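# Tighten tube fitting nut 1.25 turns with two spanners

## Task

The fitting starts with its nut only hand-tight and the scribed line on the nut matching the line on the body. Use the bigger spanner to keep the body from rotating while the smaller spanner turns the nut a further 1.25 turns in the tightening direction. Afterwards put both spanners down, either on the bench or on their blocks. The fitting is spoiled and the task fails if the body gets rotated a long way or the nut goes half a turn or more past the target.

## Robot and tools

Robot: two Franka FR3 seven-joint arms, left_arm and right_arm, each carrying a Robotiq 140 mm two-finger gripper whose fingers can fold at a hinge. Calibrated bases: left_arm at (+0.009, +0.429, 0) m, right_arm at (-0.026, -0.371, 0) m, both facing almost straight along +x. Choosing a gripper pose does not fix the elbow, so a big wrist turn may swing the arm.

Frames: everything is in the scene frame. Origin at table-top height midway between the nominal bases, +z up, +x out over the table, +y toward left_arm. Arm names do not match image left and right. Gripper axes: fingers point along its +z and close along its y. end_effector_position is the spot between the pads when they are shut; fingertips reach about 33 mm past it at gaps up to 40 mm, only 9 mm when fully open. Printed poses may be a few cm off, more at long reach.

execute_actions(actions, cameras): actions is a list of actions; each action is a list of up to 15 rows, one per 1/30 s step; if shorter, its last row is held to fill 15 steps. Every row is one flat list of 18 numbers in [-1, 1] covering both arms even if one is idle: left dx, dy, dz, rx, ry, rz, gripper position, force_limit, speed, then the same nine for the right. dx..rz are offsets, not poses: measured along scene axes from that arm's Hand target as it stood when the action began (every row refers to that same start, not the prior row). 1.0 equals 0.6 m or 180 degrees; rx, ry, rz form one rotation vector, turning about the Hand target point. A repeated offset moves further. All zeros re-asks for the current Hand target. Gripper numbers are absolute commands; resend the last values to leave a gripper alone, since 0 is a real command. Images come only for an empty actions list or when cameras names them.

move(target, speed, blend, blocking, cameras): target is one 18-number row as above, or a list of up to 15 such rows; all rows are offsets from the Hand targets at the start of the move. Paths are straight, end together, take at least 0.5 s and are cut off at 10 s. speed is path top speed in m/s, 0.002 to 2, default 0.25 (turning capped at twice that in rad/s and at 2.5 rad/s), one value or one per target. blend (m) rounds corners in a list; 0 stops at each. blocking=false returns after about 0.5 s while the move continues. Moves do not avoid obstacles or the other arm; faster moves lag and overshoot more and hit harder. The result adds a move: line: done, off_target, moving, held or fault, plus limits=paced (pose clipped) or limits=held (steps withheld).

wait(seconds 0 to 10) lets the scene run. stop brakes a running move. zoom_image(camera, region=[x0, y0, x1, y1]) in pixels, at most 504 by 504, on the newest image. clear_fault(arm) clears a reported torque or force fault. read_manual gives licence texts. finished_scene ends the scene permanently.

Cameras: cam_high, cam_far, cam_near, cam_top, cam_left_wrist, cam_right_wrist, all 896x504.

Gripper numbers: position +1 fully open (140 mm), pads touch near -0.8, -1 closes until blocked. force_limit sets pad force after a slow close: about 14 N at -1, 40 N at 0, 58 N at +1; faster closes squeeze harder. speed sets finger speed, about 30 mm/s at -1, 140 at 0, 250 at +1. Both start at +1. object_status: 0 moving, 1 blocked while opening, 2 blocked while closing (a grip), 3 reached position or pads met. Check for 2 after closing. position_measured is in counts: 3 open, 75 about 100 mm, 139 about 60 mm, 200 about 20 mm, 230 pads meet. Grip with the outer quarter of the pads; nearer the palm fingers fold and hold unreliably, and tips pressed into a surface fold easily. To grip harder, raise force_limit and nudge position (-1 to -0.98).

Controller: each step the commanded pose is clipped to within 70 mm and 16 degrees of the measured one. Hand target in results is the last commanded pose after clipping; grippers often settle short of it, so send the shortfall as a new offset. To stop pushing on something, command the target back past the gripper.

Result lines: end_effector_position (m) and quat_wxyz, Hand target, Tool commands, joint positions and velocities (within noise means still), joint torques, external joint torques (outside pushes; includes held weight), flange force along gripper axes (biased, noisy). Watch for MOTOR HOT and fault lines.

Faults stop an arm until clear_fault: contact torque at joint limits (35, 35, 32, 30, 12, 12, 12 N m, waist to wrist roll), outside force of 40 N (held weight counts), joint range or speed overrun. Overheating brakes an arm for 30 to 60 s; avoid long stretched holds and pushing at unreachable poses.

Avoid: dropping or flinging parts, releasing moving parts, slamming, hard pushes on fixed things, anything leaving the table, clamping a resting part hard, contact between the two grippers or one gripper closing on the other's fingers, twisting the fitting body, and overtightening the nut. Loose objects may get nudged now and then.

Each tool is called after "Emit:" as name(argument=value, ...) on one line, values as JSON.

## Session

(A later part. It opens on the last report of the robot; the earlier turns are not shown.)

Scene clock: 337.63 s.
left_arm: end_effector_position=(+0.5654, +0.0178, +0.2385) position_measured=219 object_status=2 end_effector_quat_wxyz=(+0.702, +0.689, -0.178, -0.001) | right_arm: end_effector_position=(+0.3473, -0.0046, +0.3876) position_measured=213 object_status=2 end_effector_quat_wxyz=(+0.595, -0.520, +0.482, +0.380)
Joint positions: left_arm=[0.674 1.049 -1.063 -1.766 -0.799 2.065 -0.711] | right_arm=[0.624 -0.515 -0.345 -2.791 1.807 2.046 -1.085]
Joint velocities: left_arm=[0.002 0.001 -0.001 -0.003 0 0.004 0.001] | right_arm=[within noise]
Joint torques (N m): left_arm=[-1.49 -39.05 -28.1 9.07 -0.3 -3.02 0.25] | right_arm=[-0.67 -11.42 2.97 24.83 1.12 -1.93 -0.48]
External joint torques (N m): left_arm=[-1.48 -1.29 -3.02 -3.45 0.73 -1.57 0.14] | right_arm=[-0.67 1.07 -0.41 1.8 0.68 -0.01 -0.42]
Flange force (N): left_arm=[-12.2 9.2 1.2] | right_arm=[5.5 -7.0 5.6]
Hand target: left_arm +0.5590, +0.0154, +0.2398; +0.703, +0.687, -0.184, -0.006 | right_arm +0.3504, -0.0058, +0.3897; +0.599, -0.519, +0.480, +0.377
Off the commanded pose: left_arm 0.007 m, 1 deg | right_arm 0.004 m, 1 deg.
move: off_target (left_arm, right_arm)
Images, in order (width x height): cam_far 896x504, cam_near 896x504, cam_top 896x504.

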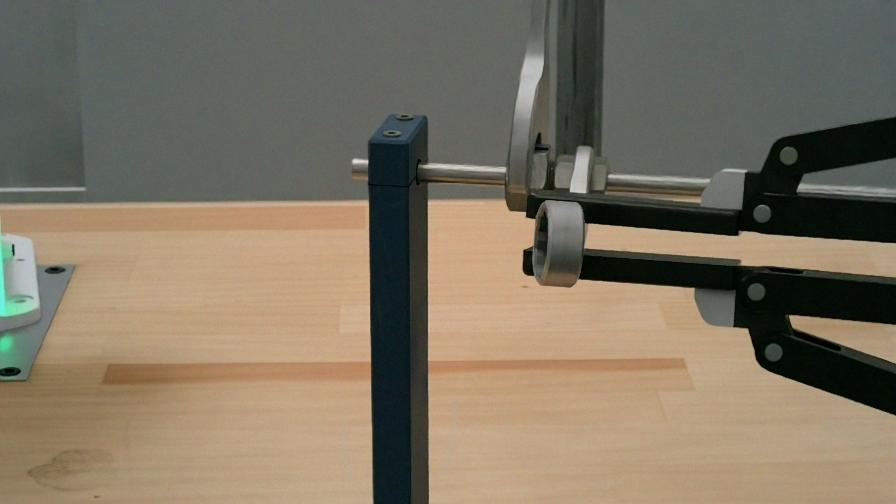

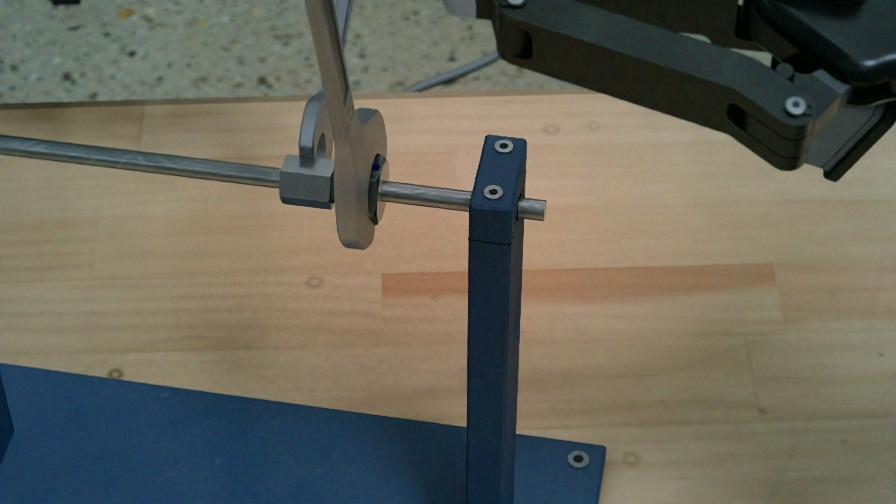

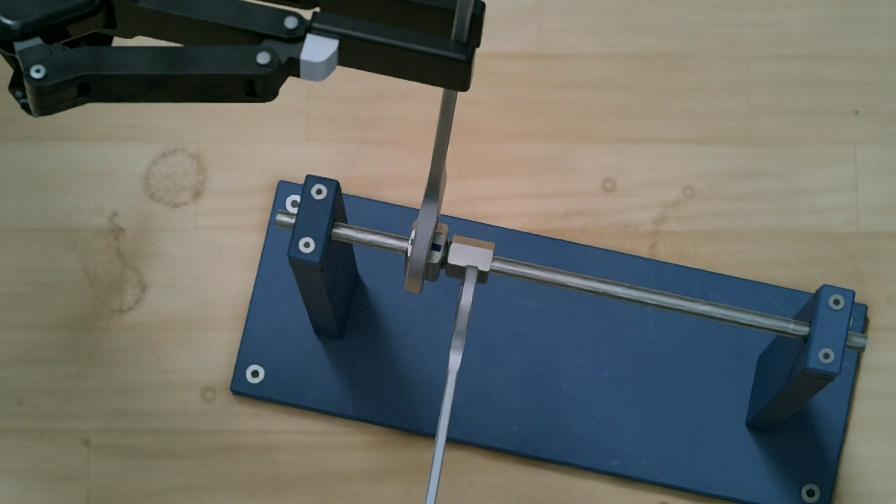

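Emit:
move(target=[0.0165,-0.0055,0.001,0,0,0,-1,0.8,-1,0,0,0,0,0,0,-1,0.8,-1], speed=0.06, cameras=["cam_top","cam_near","cam_far"])

Emit:
zoom_image(camera="cam_far", region=[530, 120, 630, 220])

Emit:
zoom_image(camera="cam_near", region=[260, 100, 360, 220])

Emit:
zoom_image(camera="cam_top", region=[420, 220, 520, 320])

Scene clock: 340.47 s.
left_arm: end_effector_position=(+0.5707, +0.0127, +0.2395) position_measured=219 object_status=2 end_effector_quat_wxyz=(+0.702, +0.688, -0.185, +0.000) | right_arm: end_effector_position=(+0.3473, -0.0046, +0.3876) position_measured=213 object_status=2 end_effector_quat_wxyz=(+0.595, -0.520, +0.482, +0.380)
Joint positions: left_arm=[0.646 1.059 -1.054 -1.728 -0.79 2.053 -0.715] | right_arm=[0.624 -0.515 -0.345 -2.791 1.807 2.046 -1.085]
Joint velocities: left_arm=[-0.001 0 0 0.001 -0.002 -0.004 -0.002] | right_arm=[within noise]
Joint torques (N m): left_arm=[-0.99 -40.14 -27.18 13.21 -1.32 -2.02 -0.28] | right_arm=[-0.61 -11.42 2.98 24.86 1.12 -1.94 -0.46]
External joint torques (N m): left_arm=[-0.93 -1.31 -1.97 0.53 -0.25 -0.6 -0.38] | right_arm=[-0.59 0.99 -0.39 1.86 0.68 -0.03 -0.41]
Flange force (N): left_arm=[2.6 3.3 0.6] | right_arm=[5.2 -7.0 5.6]
Hand target: left_arm +0.5689, +0.0121, +0.2404; +0.703, +0.687, -0.184, -0.006 | right_arm +0.3504, -0.0058, +0.3897; +0.599, -0.519, +0.480, +0.377
Off the commanded pose: left_arm 0.002 m, 1 deg | right_arm 0.004 m, 1 deg.
move: off_target (right_arm)
Images, in order (width x height): cam_far 896x504, cam_near 896x504, cam_top 896x504.

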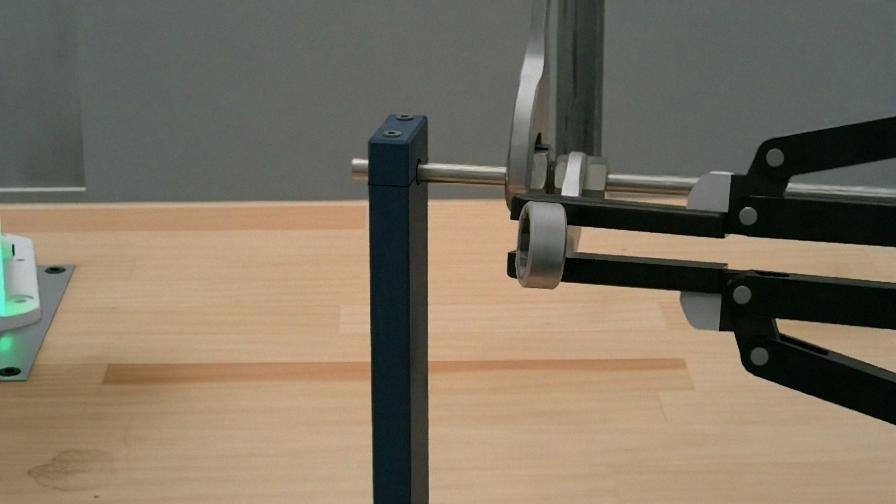

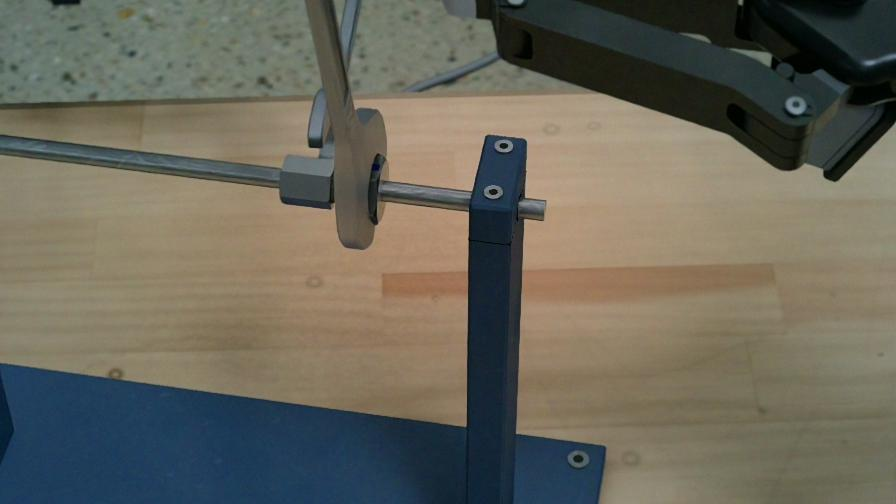

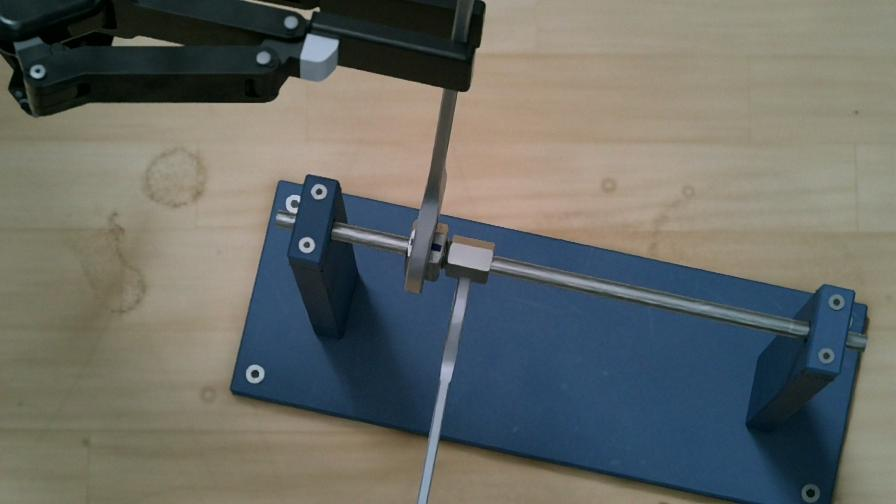

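Scaled by 5.040 from the camera's 896x504 image, which has a finer 1280x720 frame.

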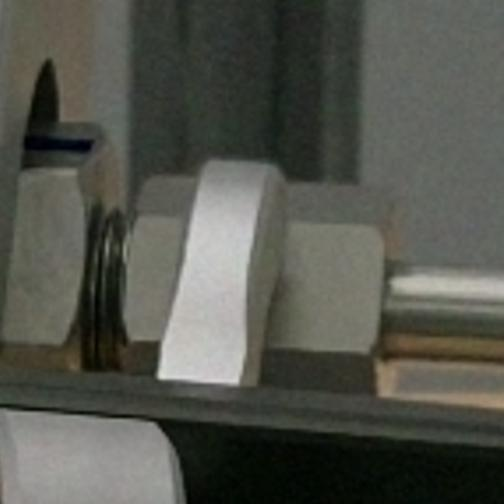

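Scaled by 4.200 from the camera's 896x504 image, which has a finer 1280x720 frame.

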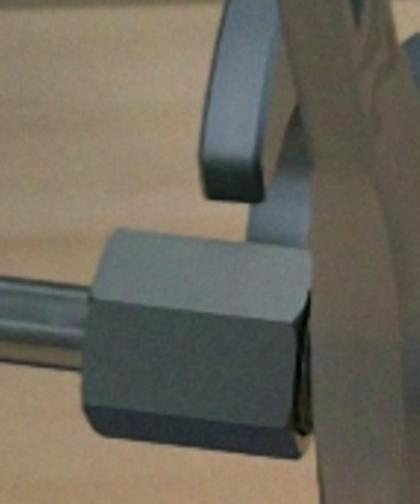

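Scaled by 5.040 from the camera's 896x504 image, which has a finer 1280x720 frame.

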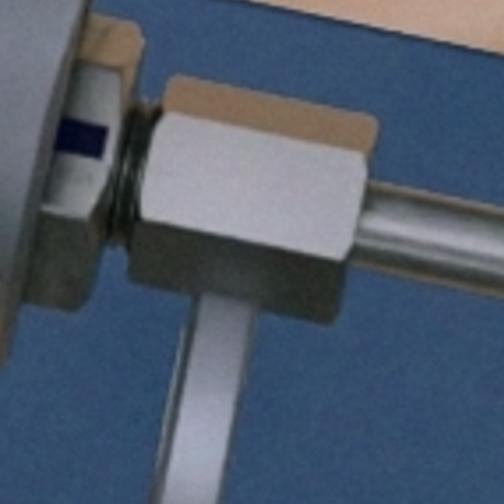

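Emit:
move(target=[[0,0.0012,-0.0018,0.0012,0.004,-0.0012,-1,0.8,-1,0,0,0,0,0,0,-1,0.8,-1],[-0.0066,0.0024,-0.0018,0.0012,0.004,-0.0012,-1,0.8,-1,0,0,0,0,0,0,-1,0.8,-1]], speed=0.05, cameras=["cam_top","cam_near","cam_far"])

Emit:
zoom_image(camera="cam_far", region=[530, 120, 630, 220])

Emit:
zoom_image(camera="cam_near", region=[260, 100, 360, 220])

Emit:
zoom_image(camera="cam_top", region=[420, 220, 520, 320])

Scene clock: 343.90 s.
left_arm: end_effector_position=(+0.5663, +0.0144, +0.2369) position_measured=219 object_status=2 end_effector_quat_wxyz=(+0.702, +0.688, -0.181, -0.009) | right_arm: end_effector_position=(+0.3473, -0.0046, +0.3876) position_measured=213 object_status=2 end_effector_quat_wxyz=(+0.595, -0.520, +0.482, +0.380)
Joint positions: left_arm=[0.649 1.057 -1.049 -1.736 -0.791 2.044 -0.726] | right_arm=[0.624 -0.515 -0.345 -2.791 1.807 2.046 -1.085]
Joint velocities: left_arm=[0.002 -0.001 -0.002 -0.004 0.001 0 0] | right_arm=[within noise]
Joint torques (N m): left_arm=[-0.21 -40.73 -28.12 11.28 -1.4 -2.12 -0.11] | right_arm=[-0.66 -11.41 2.97 24.83 1.1 -1.95 -0.49]
External joint torques (N m): left_arm=[-0.38 -2.04 -3.15 -1.49 -0.32 -0.71 -0.22] | right_arm=[-0.65 1.06 -0.4 1.8 0.66 -0.03 -0.43]
Flange force (N): left_arm=[-8.9 10.3 1.3] | right_arm=[5.5 -7.1 5.6]
Hand target: left_arm +0.5649, +0.0135, +0.2393; +0.703, +0.688, -0.181, -0.012 | right_arm +0.3504, -0.0058, +0.3897; +0.599, -0.519, +0.480, +0.377
Off the commanded pose: left_arm 0.003 m, 0 deg | right_arm 0.004 m, 1 deg.
move: off_target (right_arm)
Images, in order (width x height): cam_far 896x504, cam_near 896x504, cam_top 896x504.

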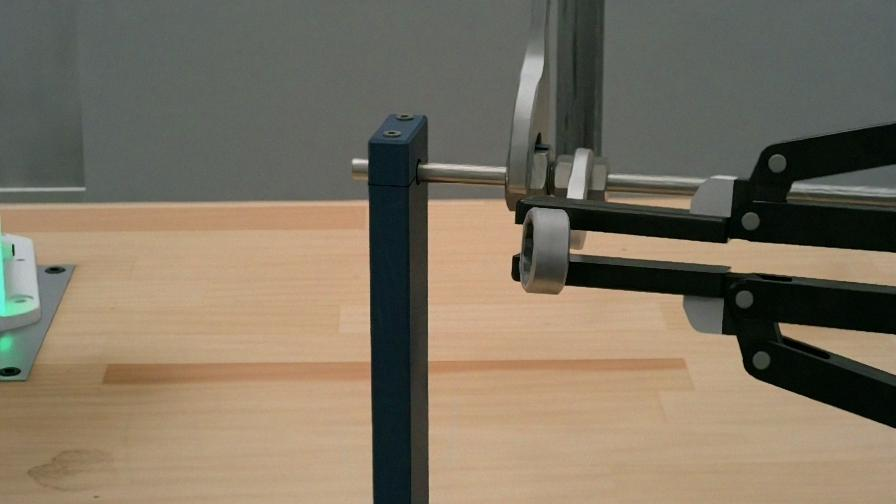

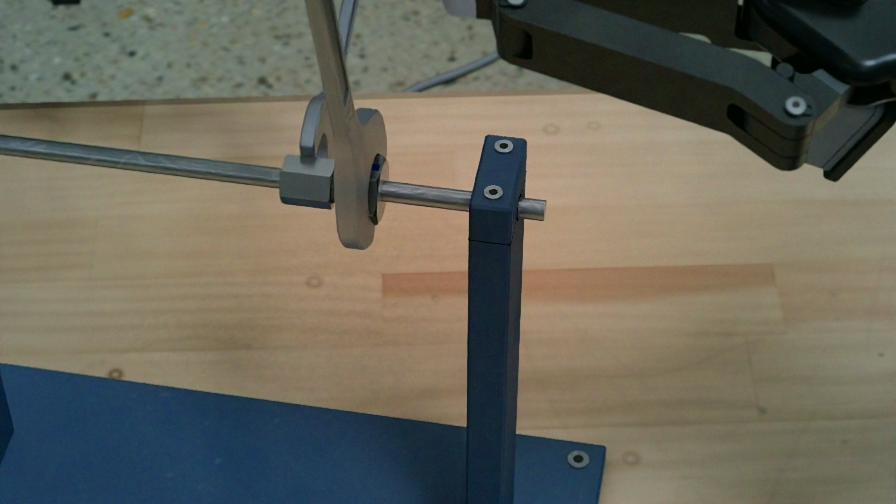

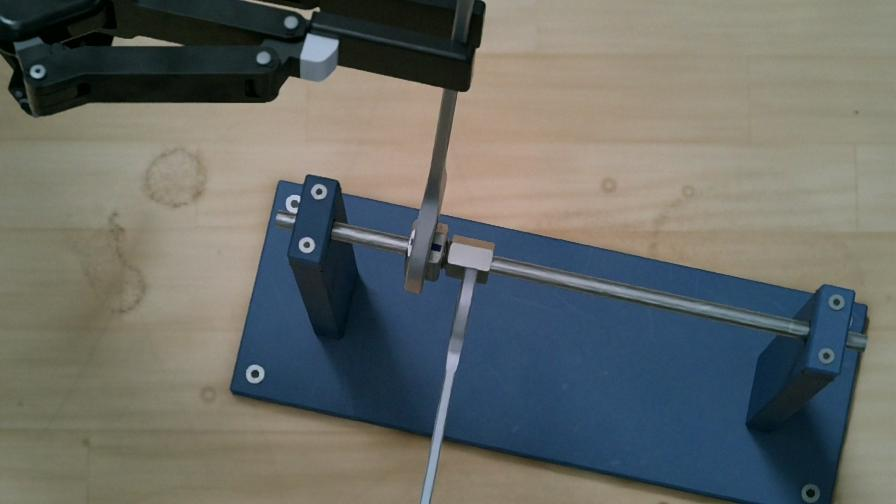

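Scaled by 5.040 from the camera's 896x504 image, which has a finer 1280x720 frame.

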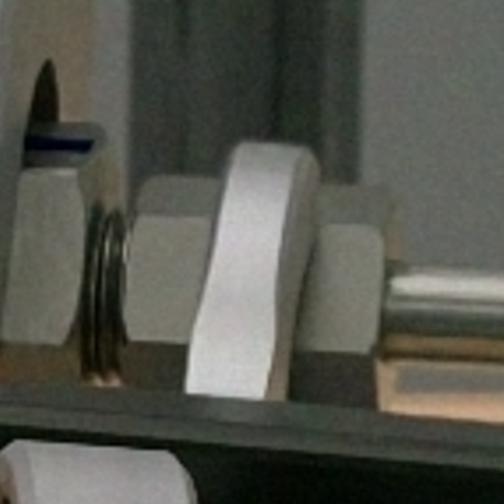

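Scaled by 4.200 from the camera's 896x504 image, which has a finer 1280x720 frame.

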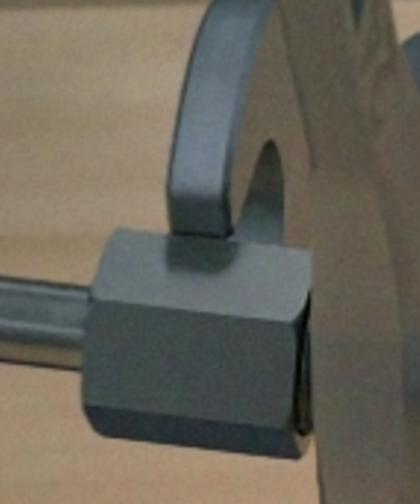

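Scaled by 5.040 from the camera's 896x504 image, which has a finer 1280x720 frame.

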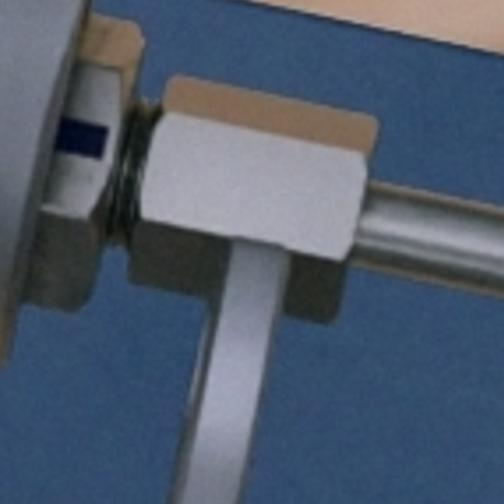

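Emit:
move(target=[-0.0066,0.0012,0,0,0,0,-1,0.8,-1,0,0,0,0,0,0,-1,0.8,-1], speed=0.04, cameras=["cam_top","cam_near","cam_far"])

Emit:
zoom_image(camera="cam_far", region=[530, 120, 630, 220])

Emit:
zoom_image(camera="cam_near", region=[260, 100, 360, 220])

Emit:
zoom_image(camera="cam_top", region=[420, 220, 520, 320])

Scene clock: 345.50 s.
left_arm: end_effector_position=(+0.5659, +0.0167, +0.2371) position_measured=219 object_status=2 end_effector_quat_wxyz=(+0.702, +0.690, -0.177, -0.008) | right_arm: end_effector_position=(+0.3473, -0.0046, +0.3876) position_measured=213 object_status=2 end_effector_quat_wxyz=(+0.595, -0.520, +0.482, +0.380)
Joint positions: left_arm=[0.663 1.053 -1.056 -1.752 -0.793 2.055 -0.726] | right_arm=[0.624 -0.515 -0.345 -2.791 1.807 2.046 -1.085]
Joint velocities: left_arm=[0.001 0.001 -0.001 -0.002 0.001 0.003 0.001] | right_arm=[within noise]
Joint torques (N m): left_arm=[-0.77 -39.52 -28.52 9.94 -0.9 -2.74 0.12] | right_arm=[-0.67 -11.42 2.95 24.83 1.12 -1.93 -0.46]
External joint torques (N m): left_arm=[-0.72 -1.37 -3.49 -2.57 0.15 -1.3 0.02] | right_arm=[-0.69 1.08 -0.45 1.85 0.68 -0.01 -0.4]
Flange force (N): left_arm=[-11.4 10.1 1.1] | right_arm=[5.5 -7.2 5.6]
Hand target: left_arm +0.5609, +0.0143, +0.2393; +0.703, +0.688, -0.181, -0.012 | right_arm +0.3504, -0.0058, +0.3897; +0.599, -0.519, +0.480, +0.377
Off the commanded pose: left_arm 0.006 m, 1 deg | right_arm 0.004 m, 1 deg.
move: off_target (left_arm, right_arm)
Images, in order (width x height): cam_far 896x504, cam_near 896x504, cam_top 896x504.

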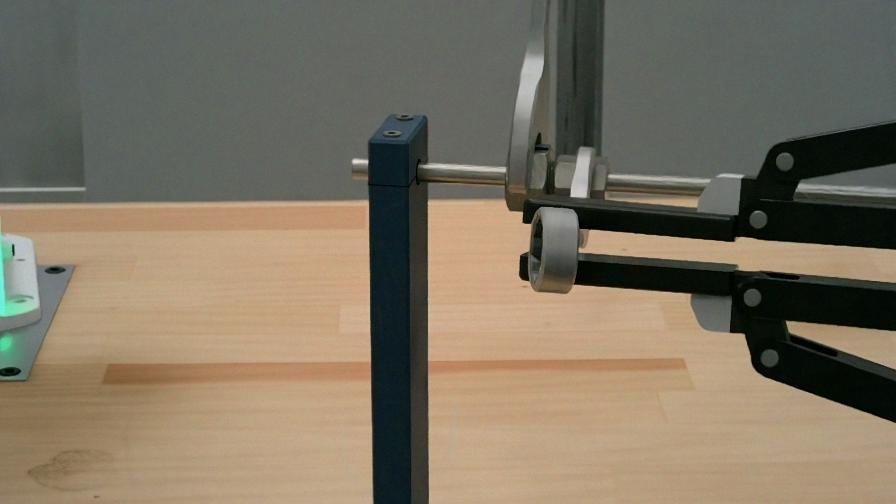

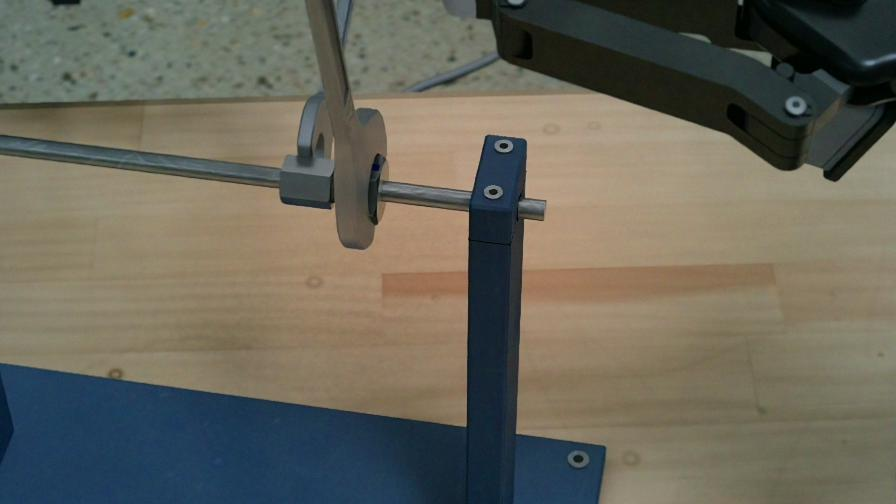

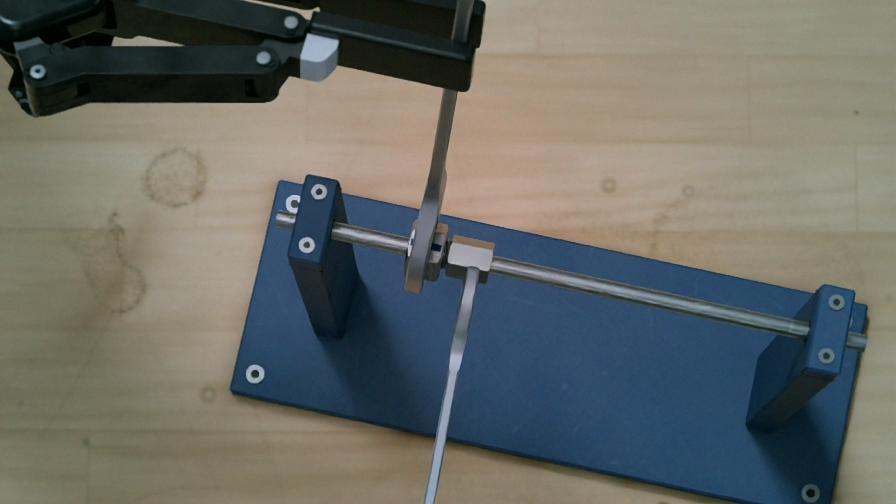

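Scaled by 5.040 from the camera's 896x504 image, which has a finer 1280x720 frame.

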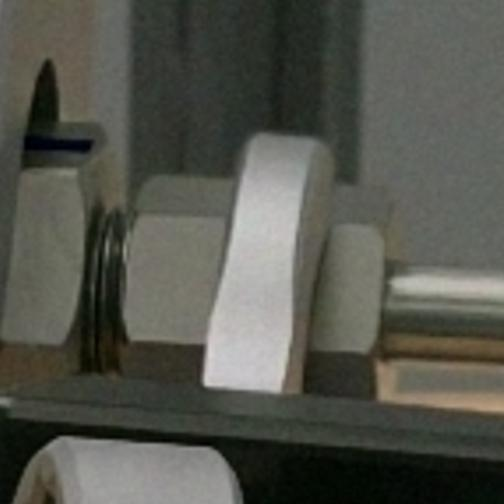

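Scaled by 4.200 from the camera's 896x504 image, which has a finer 1280x720 frame.

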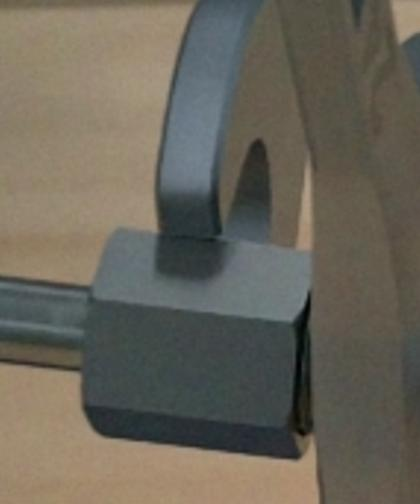

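Scaled by 5.040 from the camera's 896x504 image, which has a finer 1280x720 frame.

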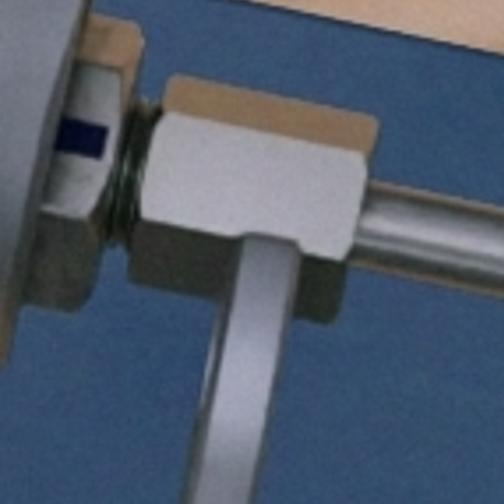

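Emit:
zoom_image(camera="cam_near", region=[276, 136, 340, 172])

Emit:
zoom_image(camera="cam_top", region=[444, 254, 500, 300])

Emit:
zoom_image(camera="cam_far", region=[550, 140, 620, 196])

Scaled by 7.875 from the camera's 896x504 image, which has a finer 1280x720 frame.

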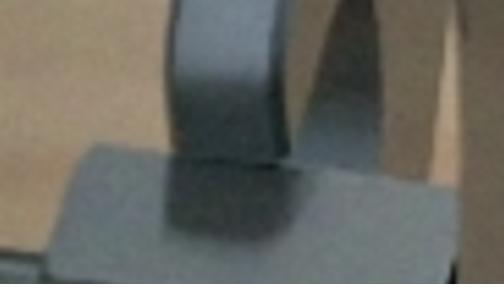

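Scaled by 9.000 from the camera's 896x504 image, which has a finer 1280x720 frame.

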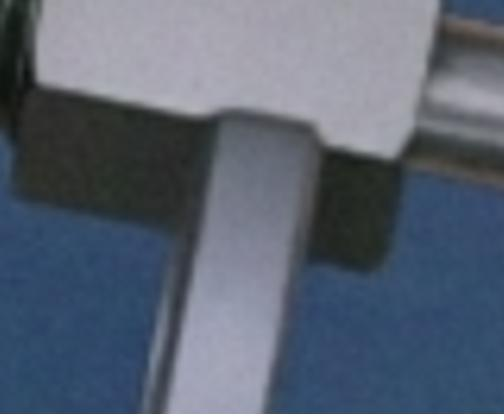

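Scaled by 7.200 from the camera's 896x504 image, which has a finer 1280x720 frame.

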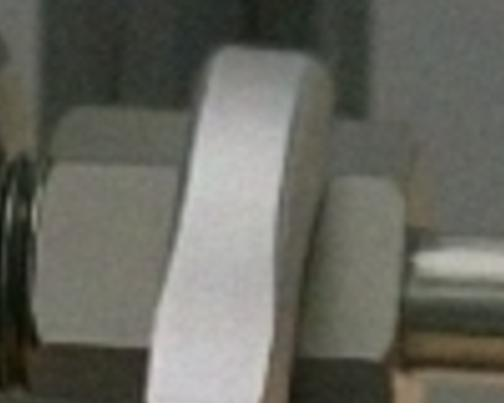

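Emit:
move(target=[[0.0115,-0.0025,0,0,0,0,-1,0.8,-1,0,0,0,0,0,0,-1,0.8,-1],[0.0111,-0.0046,0.0025,0.0137,-0.0025,0,-1,0.8,-1,0,0,0,0,0,0,-1,0.8,-1]], speed=0.06, cameras=["cam_top","cam_near","cam_far"])

Emit:
zoom_image(camera="cam_top", region=[434, 254, 490, 320])

Emit:
zoom_image(camera="cam_near", region=[260, 100, 360, 220])

Emit:
zoom_image(camera="cam_far", region=[530, 120, 630, 220])

Scene clock: 352.30 s.
left_arm: end_effector_position=(+0.5673, +0.0122, +0.2403) position_measured=219 object_status=2 end_effector_quat_wxyz=(+0.688, +0.701, -0.186, -0.010) | right_arm: end_effector_position=(+0.3473, -0.0046, +0.3876) position_measured=213 object_status=2 end_effector_quat_wxyz=(+0.595, -0.520, +0.482, +0.380)
Joint positions: left_arm=[0.637 1.019 -1.043 -1.734 -0.788 2.05 -0.747] | right_arm=[0.624 -0.515 -0.345 -2.791 1.807 2.046 -1.085]
Joint velocities: left_arm=[0.001 -0.001 -0.002 0.001 0 0.001 -0.006] | right_arm=[within noise]
Joint torques (N m): left_arm=[-0.96 -40.98 -26.46 12.85 -1.49 -1.34 -0.3] | right_arm=[-0.6 -11.42 3 24.85 1.12 -1.94 -0.47]
External joint torques (N m): left_arm=[-0.99 -2.15 -1.95 -0.74 -0.43 -0.05 -0.41] | right_arm=[-0.66 0.96 -0.45 1.86 0.68 -0.01 -0.41]
Flange force (N): left_arm=[-4.6 7.2 2.1] | right_arm=[5.2 -6.9 5.4]
Hand target: left_arm +0.5676, +0.0115, +0.2408; +0.687, +0.703, -0.183, -0.013 | right_arm +0.3504, -0.0058, +0.3897; +0.599, -0.519, +0.480, +0.377
Off the commanded pose: left_arm 0.001 m, 1 deg | right_arm 0.004 m, 1 deg.
move: off_target (right_arm)
Images, in order (width x height): cam_far 896x504, cam_near 896x504, cam_top 896x504.

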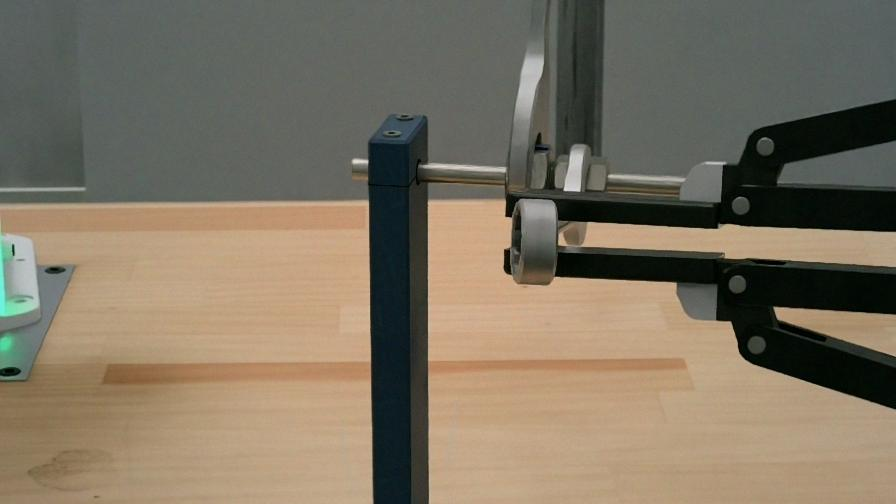

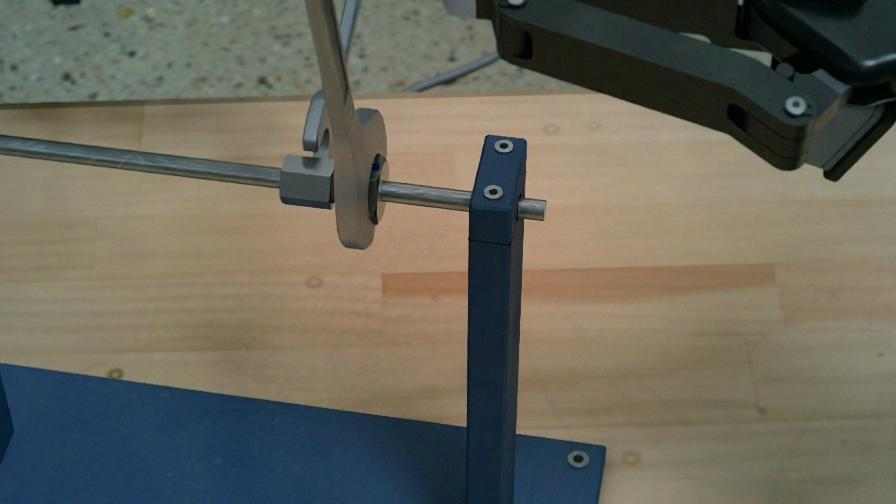

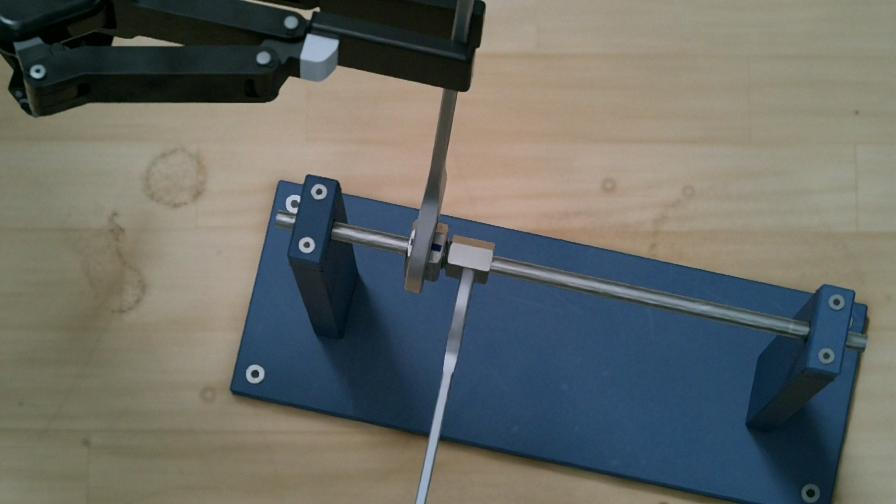

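Scaled by 7.636 from the camera's 896x504 image, which has a finer 1280x720 frame.

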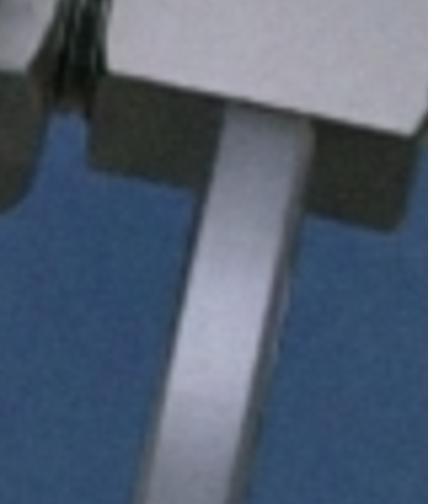

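Scaled by 4.200 from the camera's 896x504 image, which has a finer 1280x720 frame.

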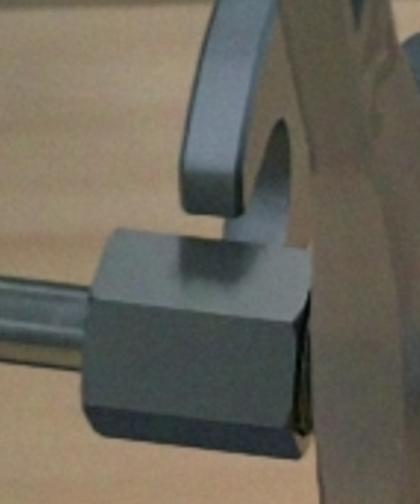

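Scaled by 5.040 from the camera's 896x504 image, which has a finer 1280x720 frame.

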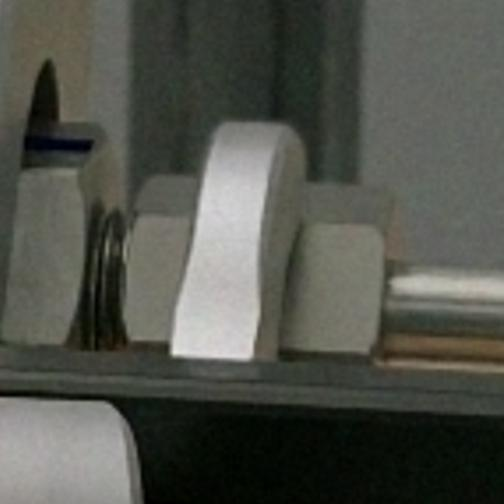

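Emit:
move(target=[[0,0,-0.001,-0.0004,-0.0022,0,-1,0.8,-1,0,0,0,0,0,0,-1,0.8,-1],[-0.0066,0.0012,-0.001,-0.0004,-0.0022,0,-1,0.8,-1,0,0,0,0,0,0,-1,0.8,-1]], speed=0.04, cameras=["cam_top","cam_near","cam_far"])

Emit:
zoom_image(camera="cam_top", region=[434, 254, 490, 320])

Emit:
zoom_image(camera="cam_near", region=[260, 100, 360, 220])

Emit:
zoom_image(camera="cam_far", region=[530, 120, 630, 220])

Scene clock: 355.07 s.
left_arm: end_effector_position=(+0.5627, +0.0127, +0.2381) position_measured=219 object_status=2 end_effector_quat_wxyz=(+0.687, +0.702, -0.184, -0.013) | right_arm: end_effector_position=(+0.3473, -0.0046, +0.3876) position_measured=213 object_status=2 end_effector_quat_wxyz=(+0.595, -0.520, +0.482, +0.380)
Joint positions: left_arm=[0.645 1.015 -1.047 -1.752 -0.788 2.057 -0.748] | right_arm=[0.624 -0.515 -0.345 -2.791 1.807 2.046 -1.085]
Joint torques (N m): left_arm=[0.09 -40.1 -28.07 12.59 -1.72 -1.34 0.28] | right_arm=[-0.61 -11.44 2.96 24.82 1.1 -1.92 -0.49]
External joint torques (N m): left_arm=[0.12 -1.95 -3.69 -0.81 -0.7 -0.05 0.18] | right_arm=[-0.53 1.03 -0.34 1.8 0.65 -0.02 -0.44]
Flange force (N): left_arm=[-9.6 10.5 1.9] | right_arm=[5.4 -6.9 5.8]
Hand target: left_arm +0.5636, +0.0122, +0.2402; +0.687, +0.702, -0.186, -0.010 | right_arm +0.3504, -0.0058, +0.3897; +0.599, -0.519, +0.480, +0.377
Off the commanded pose: left_arm 0.002 m, 0 deg | right_arm 0.004 m, 1 deg.
move: off_target (right_arm)
Images, in order (width x height): cam_far 896x504, cam_near 896x504, cam_top 896x504.

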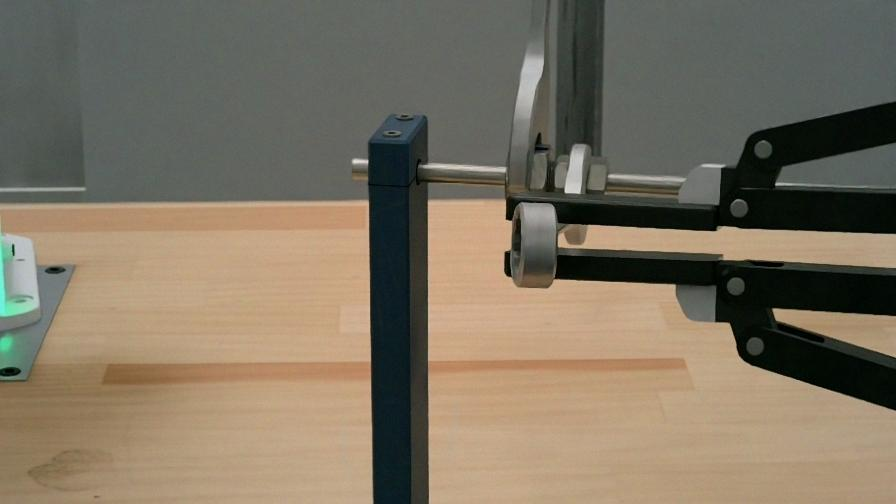

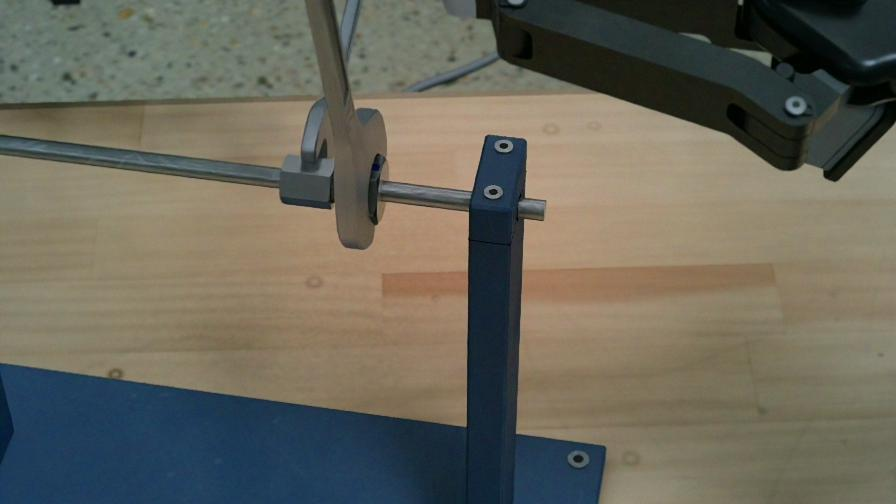

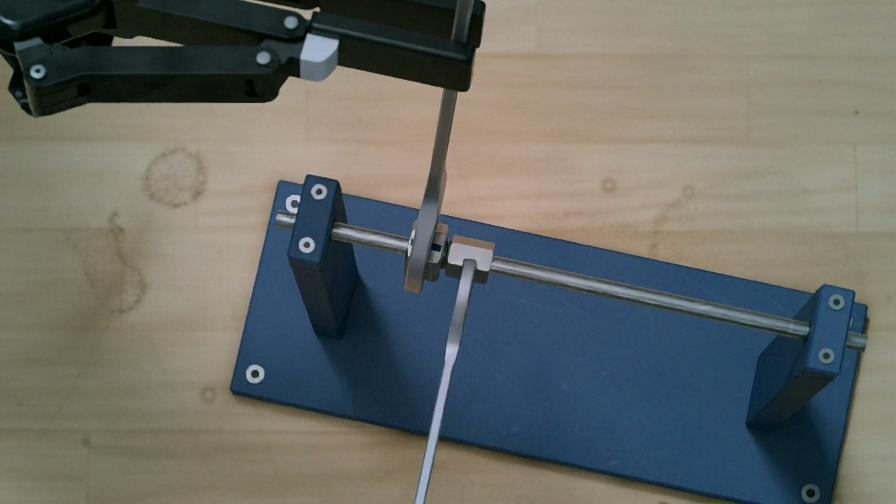

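Scaled by 7.636 from the camera's 896x504 image, which has a finer 1280x720 frame.

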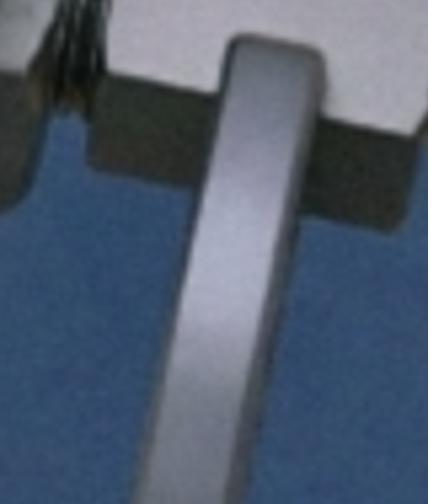

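Scaled by 4.200 from the camera's 896x504 image, which has a finer 1280x720 frame.

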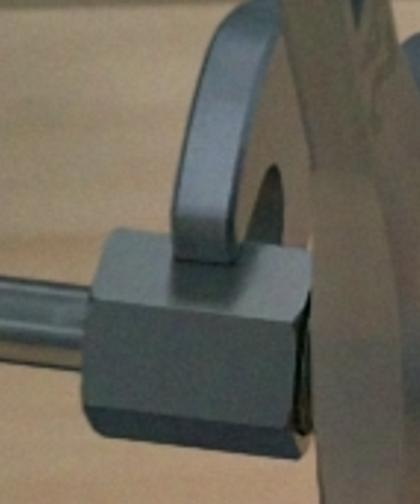

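Scaled by 5.040 from the camera's 896x504 image, which has a finer 1280x720 frame.

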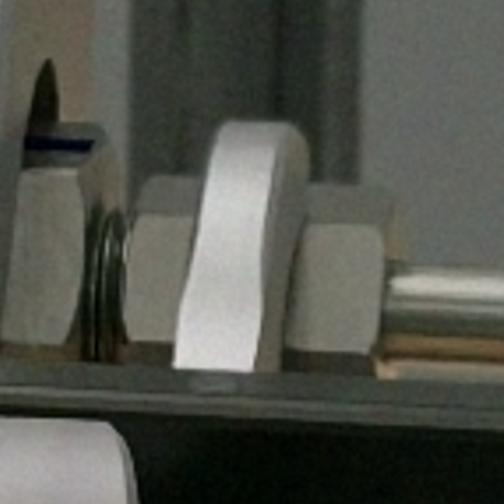

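Emit:
move(target=[-0.0105,0.00195,0,0,0,0,-1,0.8,-1,0,0,0,0,0,0,-1,0.8,-1], speed=0.04, cameras=["cam_top","cam_near","cam_far"])

Emit:
zoom_image(camera="cam_top", region=[434, 254, 490, 320])

Emit:
zoom_image(camera="cam_near", region=[260, 100, 360, 220])

Emit:
zoom_image(camera="cam_far", region=[530, 120, 630, 220])

Scene clock: 356.47 s.
left_arm: end_effector_position=(+0.5562, +0.0139, +0.2381) position_measured=219 object_status=2 end_effector_quat_wxyz=(+0.687, +0.703, -0.184, -0.014) | right_arm: end_effector_position=(+0.3473, -0.0046, +0.3876) position_measured=213 object_status=2 end_effector_quat_wxyz=(+0.595, -0.520, +0.482, +0.380)
Joint positions: left_arm=[0.664 1.009 -1.059 -1.781 -0.788 2.067 -0.742] | right_arm=[0.624 -0.515 -0.345 -2.791 1.807 2.046 -1.085]
Joint velocities: left_arm=[0.002 0.001 -0.004 -0.002 0 0.005 0.003] | right_arm=[within noise]
Joint torques (N m): left_arm=[-0.45 -39.1 -27.83 12.63 -1.71 -1.37 0.27] | right_arm=[-0.65 -11.45 3 24.83 1.12 -1.94 -0.46]
External joint torques (N m): left_arm=[-0.4 -1.54 -3.22 -0.74 -0.7 -0.08 0.17] | right_arm=[-0.64 1.01 -0.36 1.87 0.68 -0.02 -0.41]
Flange force (N): left_arm=[-7.2 8.5 2.4] | right_arm=[5.2 -7.0 5.6]
Hand target: left_arm +0.5573, +0.0134, +0.2402; +0.687, +0.702, -0.186, -0.010 | right_arm +0.3504, -0.0058, +0.3897; +0.599, -0.519, +0.480, +0.377
Off the commanded pose: left_arm 0.002 m, 0 deg | right_arm 0.004 m, 1 deg.
move: off_target (right_arm)
Images, in order (width x height): cam_far 896x504, cam_near 896x504, cam_top 896x504.

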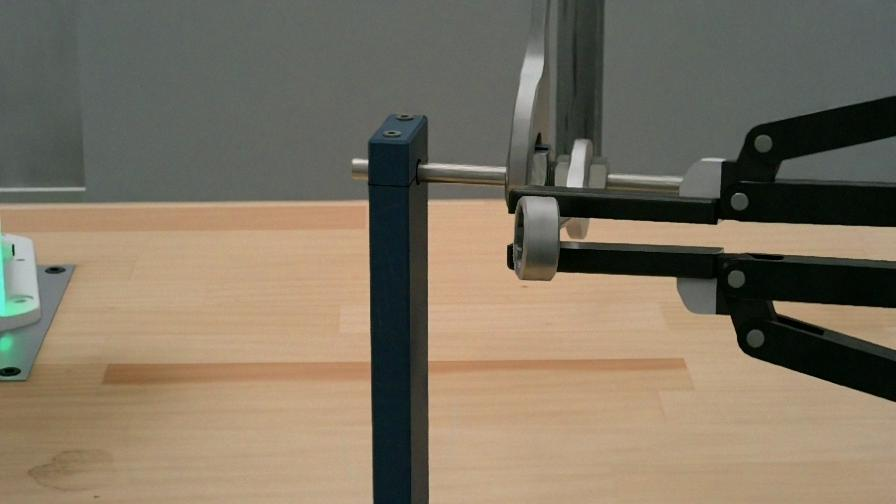

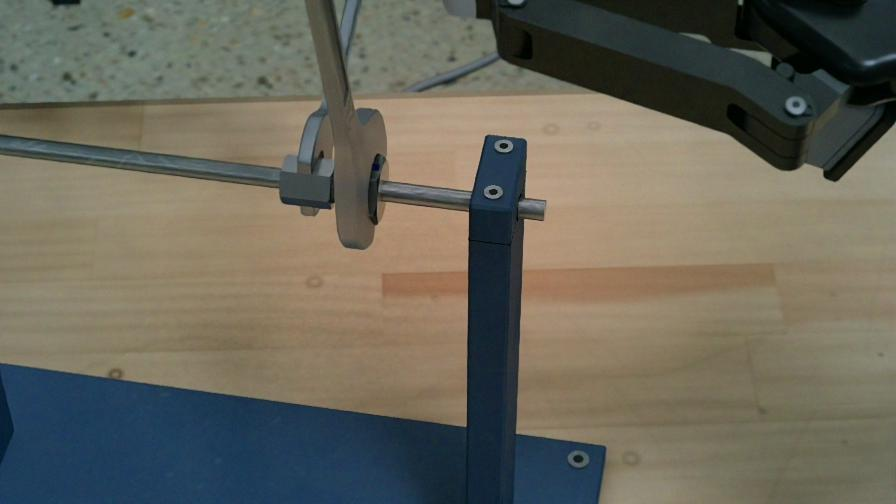

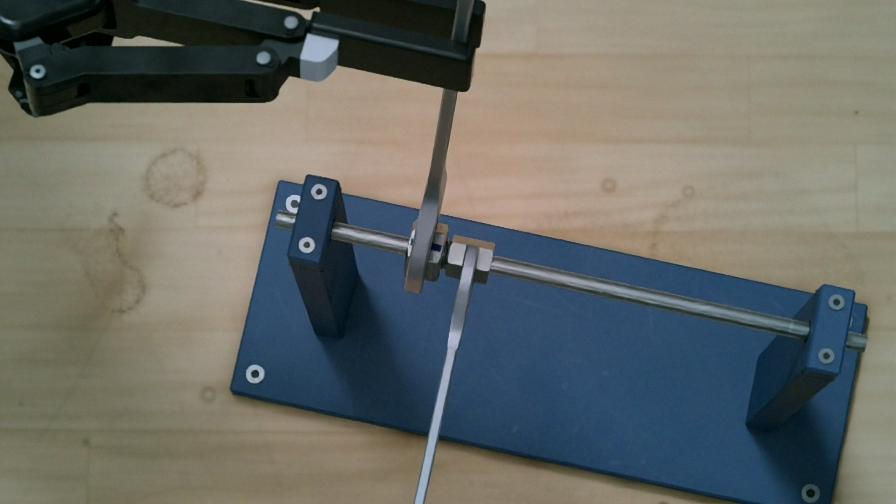

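Scaled by 7.636 from the camera's 896x504 image, which has a finer 1280x720 frame.

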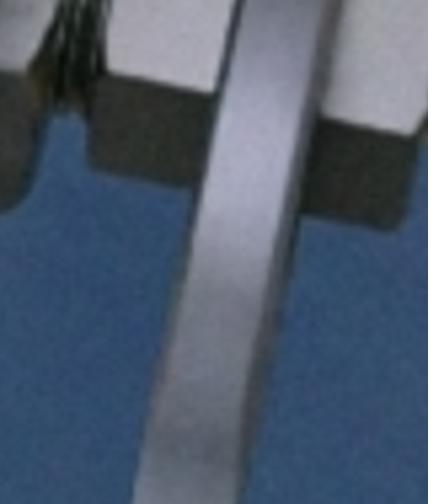

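Scaled by 4.200 from the camera's 896x504 image, which has a finer 1280x720 frame.

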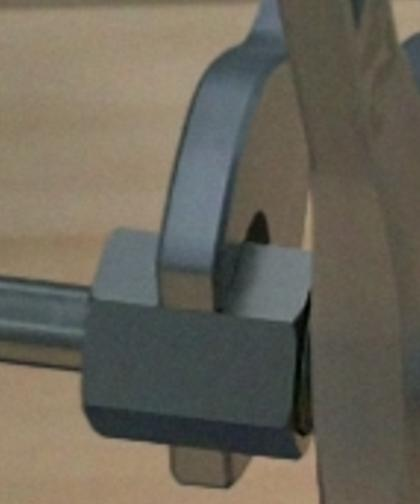

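Scaled by 5.040 from the camera's 896x504 image, which has a finer 1280x720 frame.

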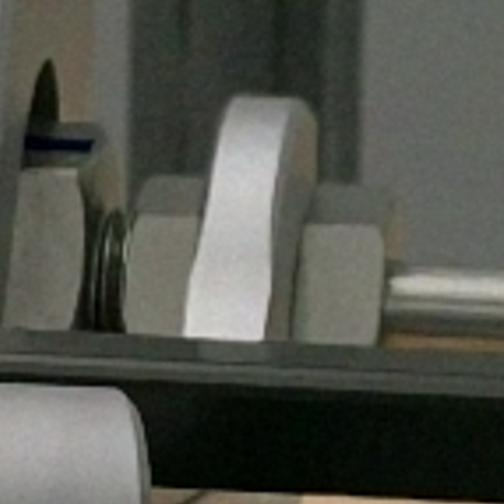

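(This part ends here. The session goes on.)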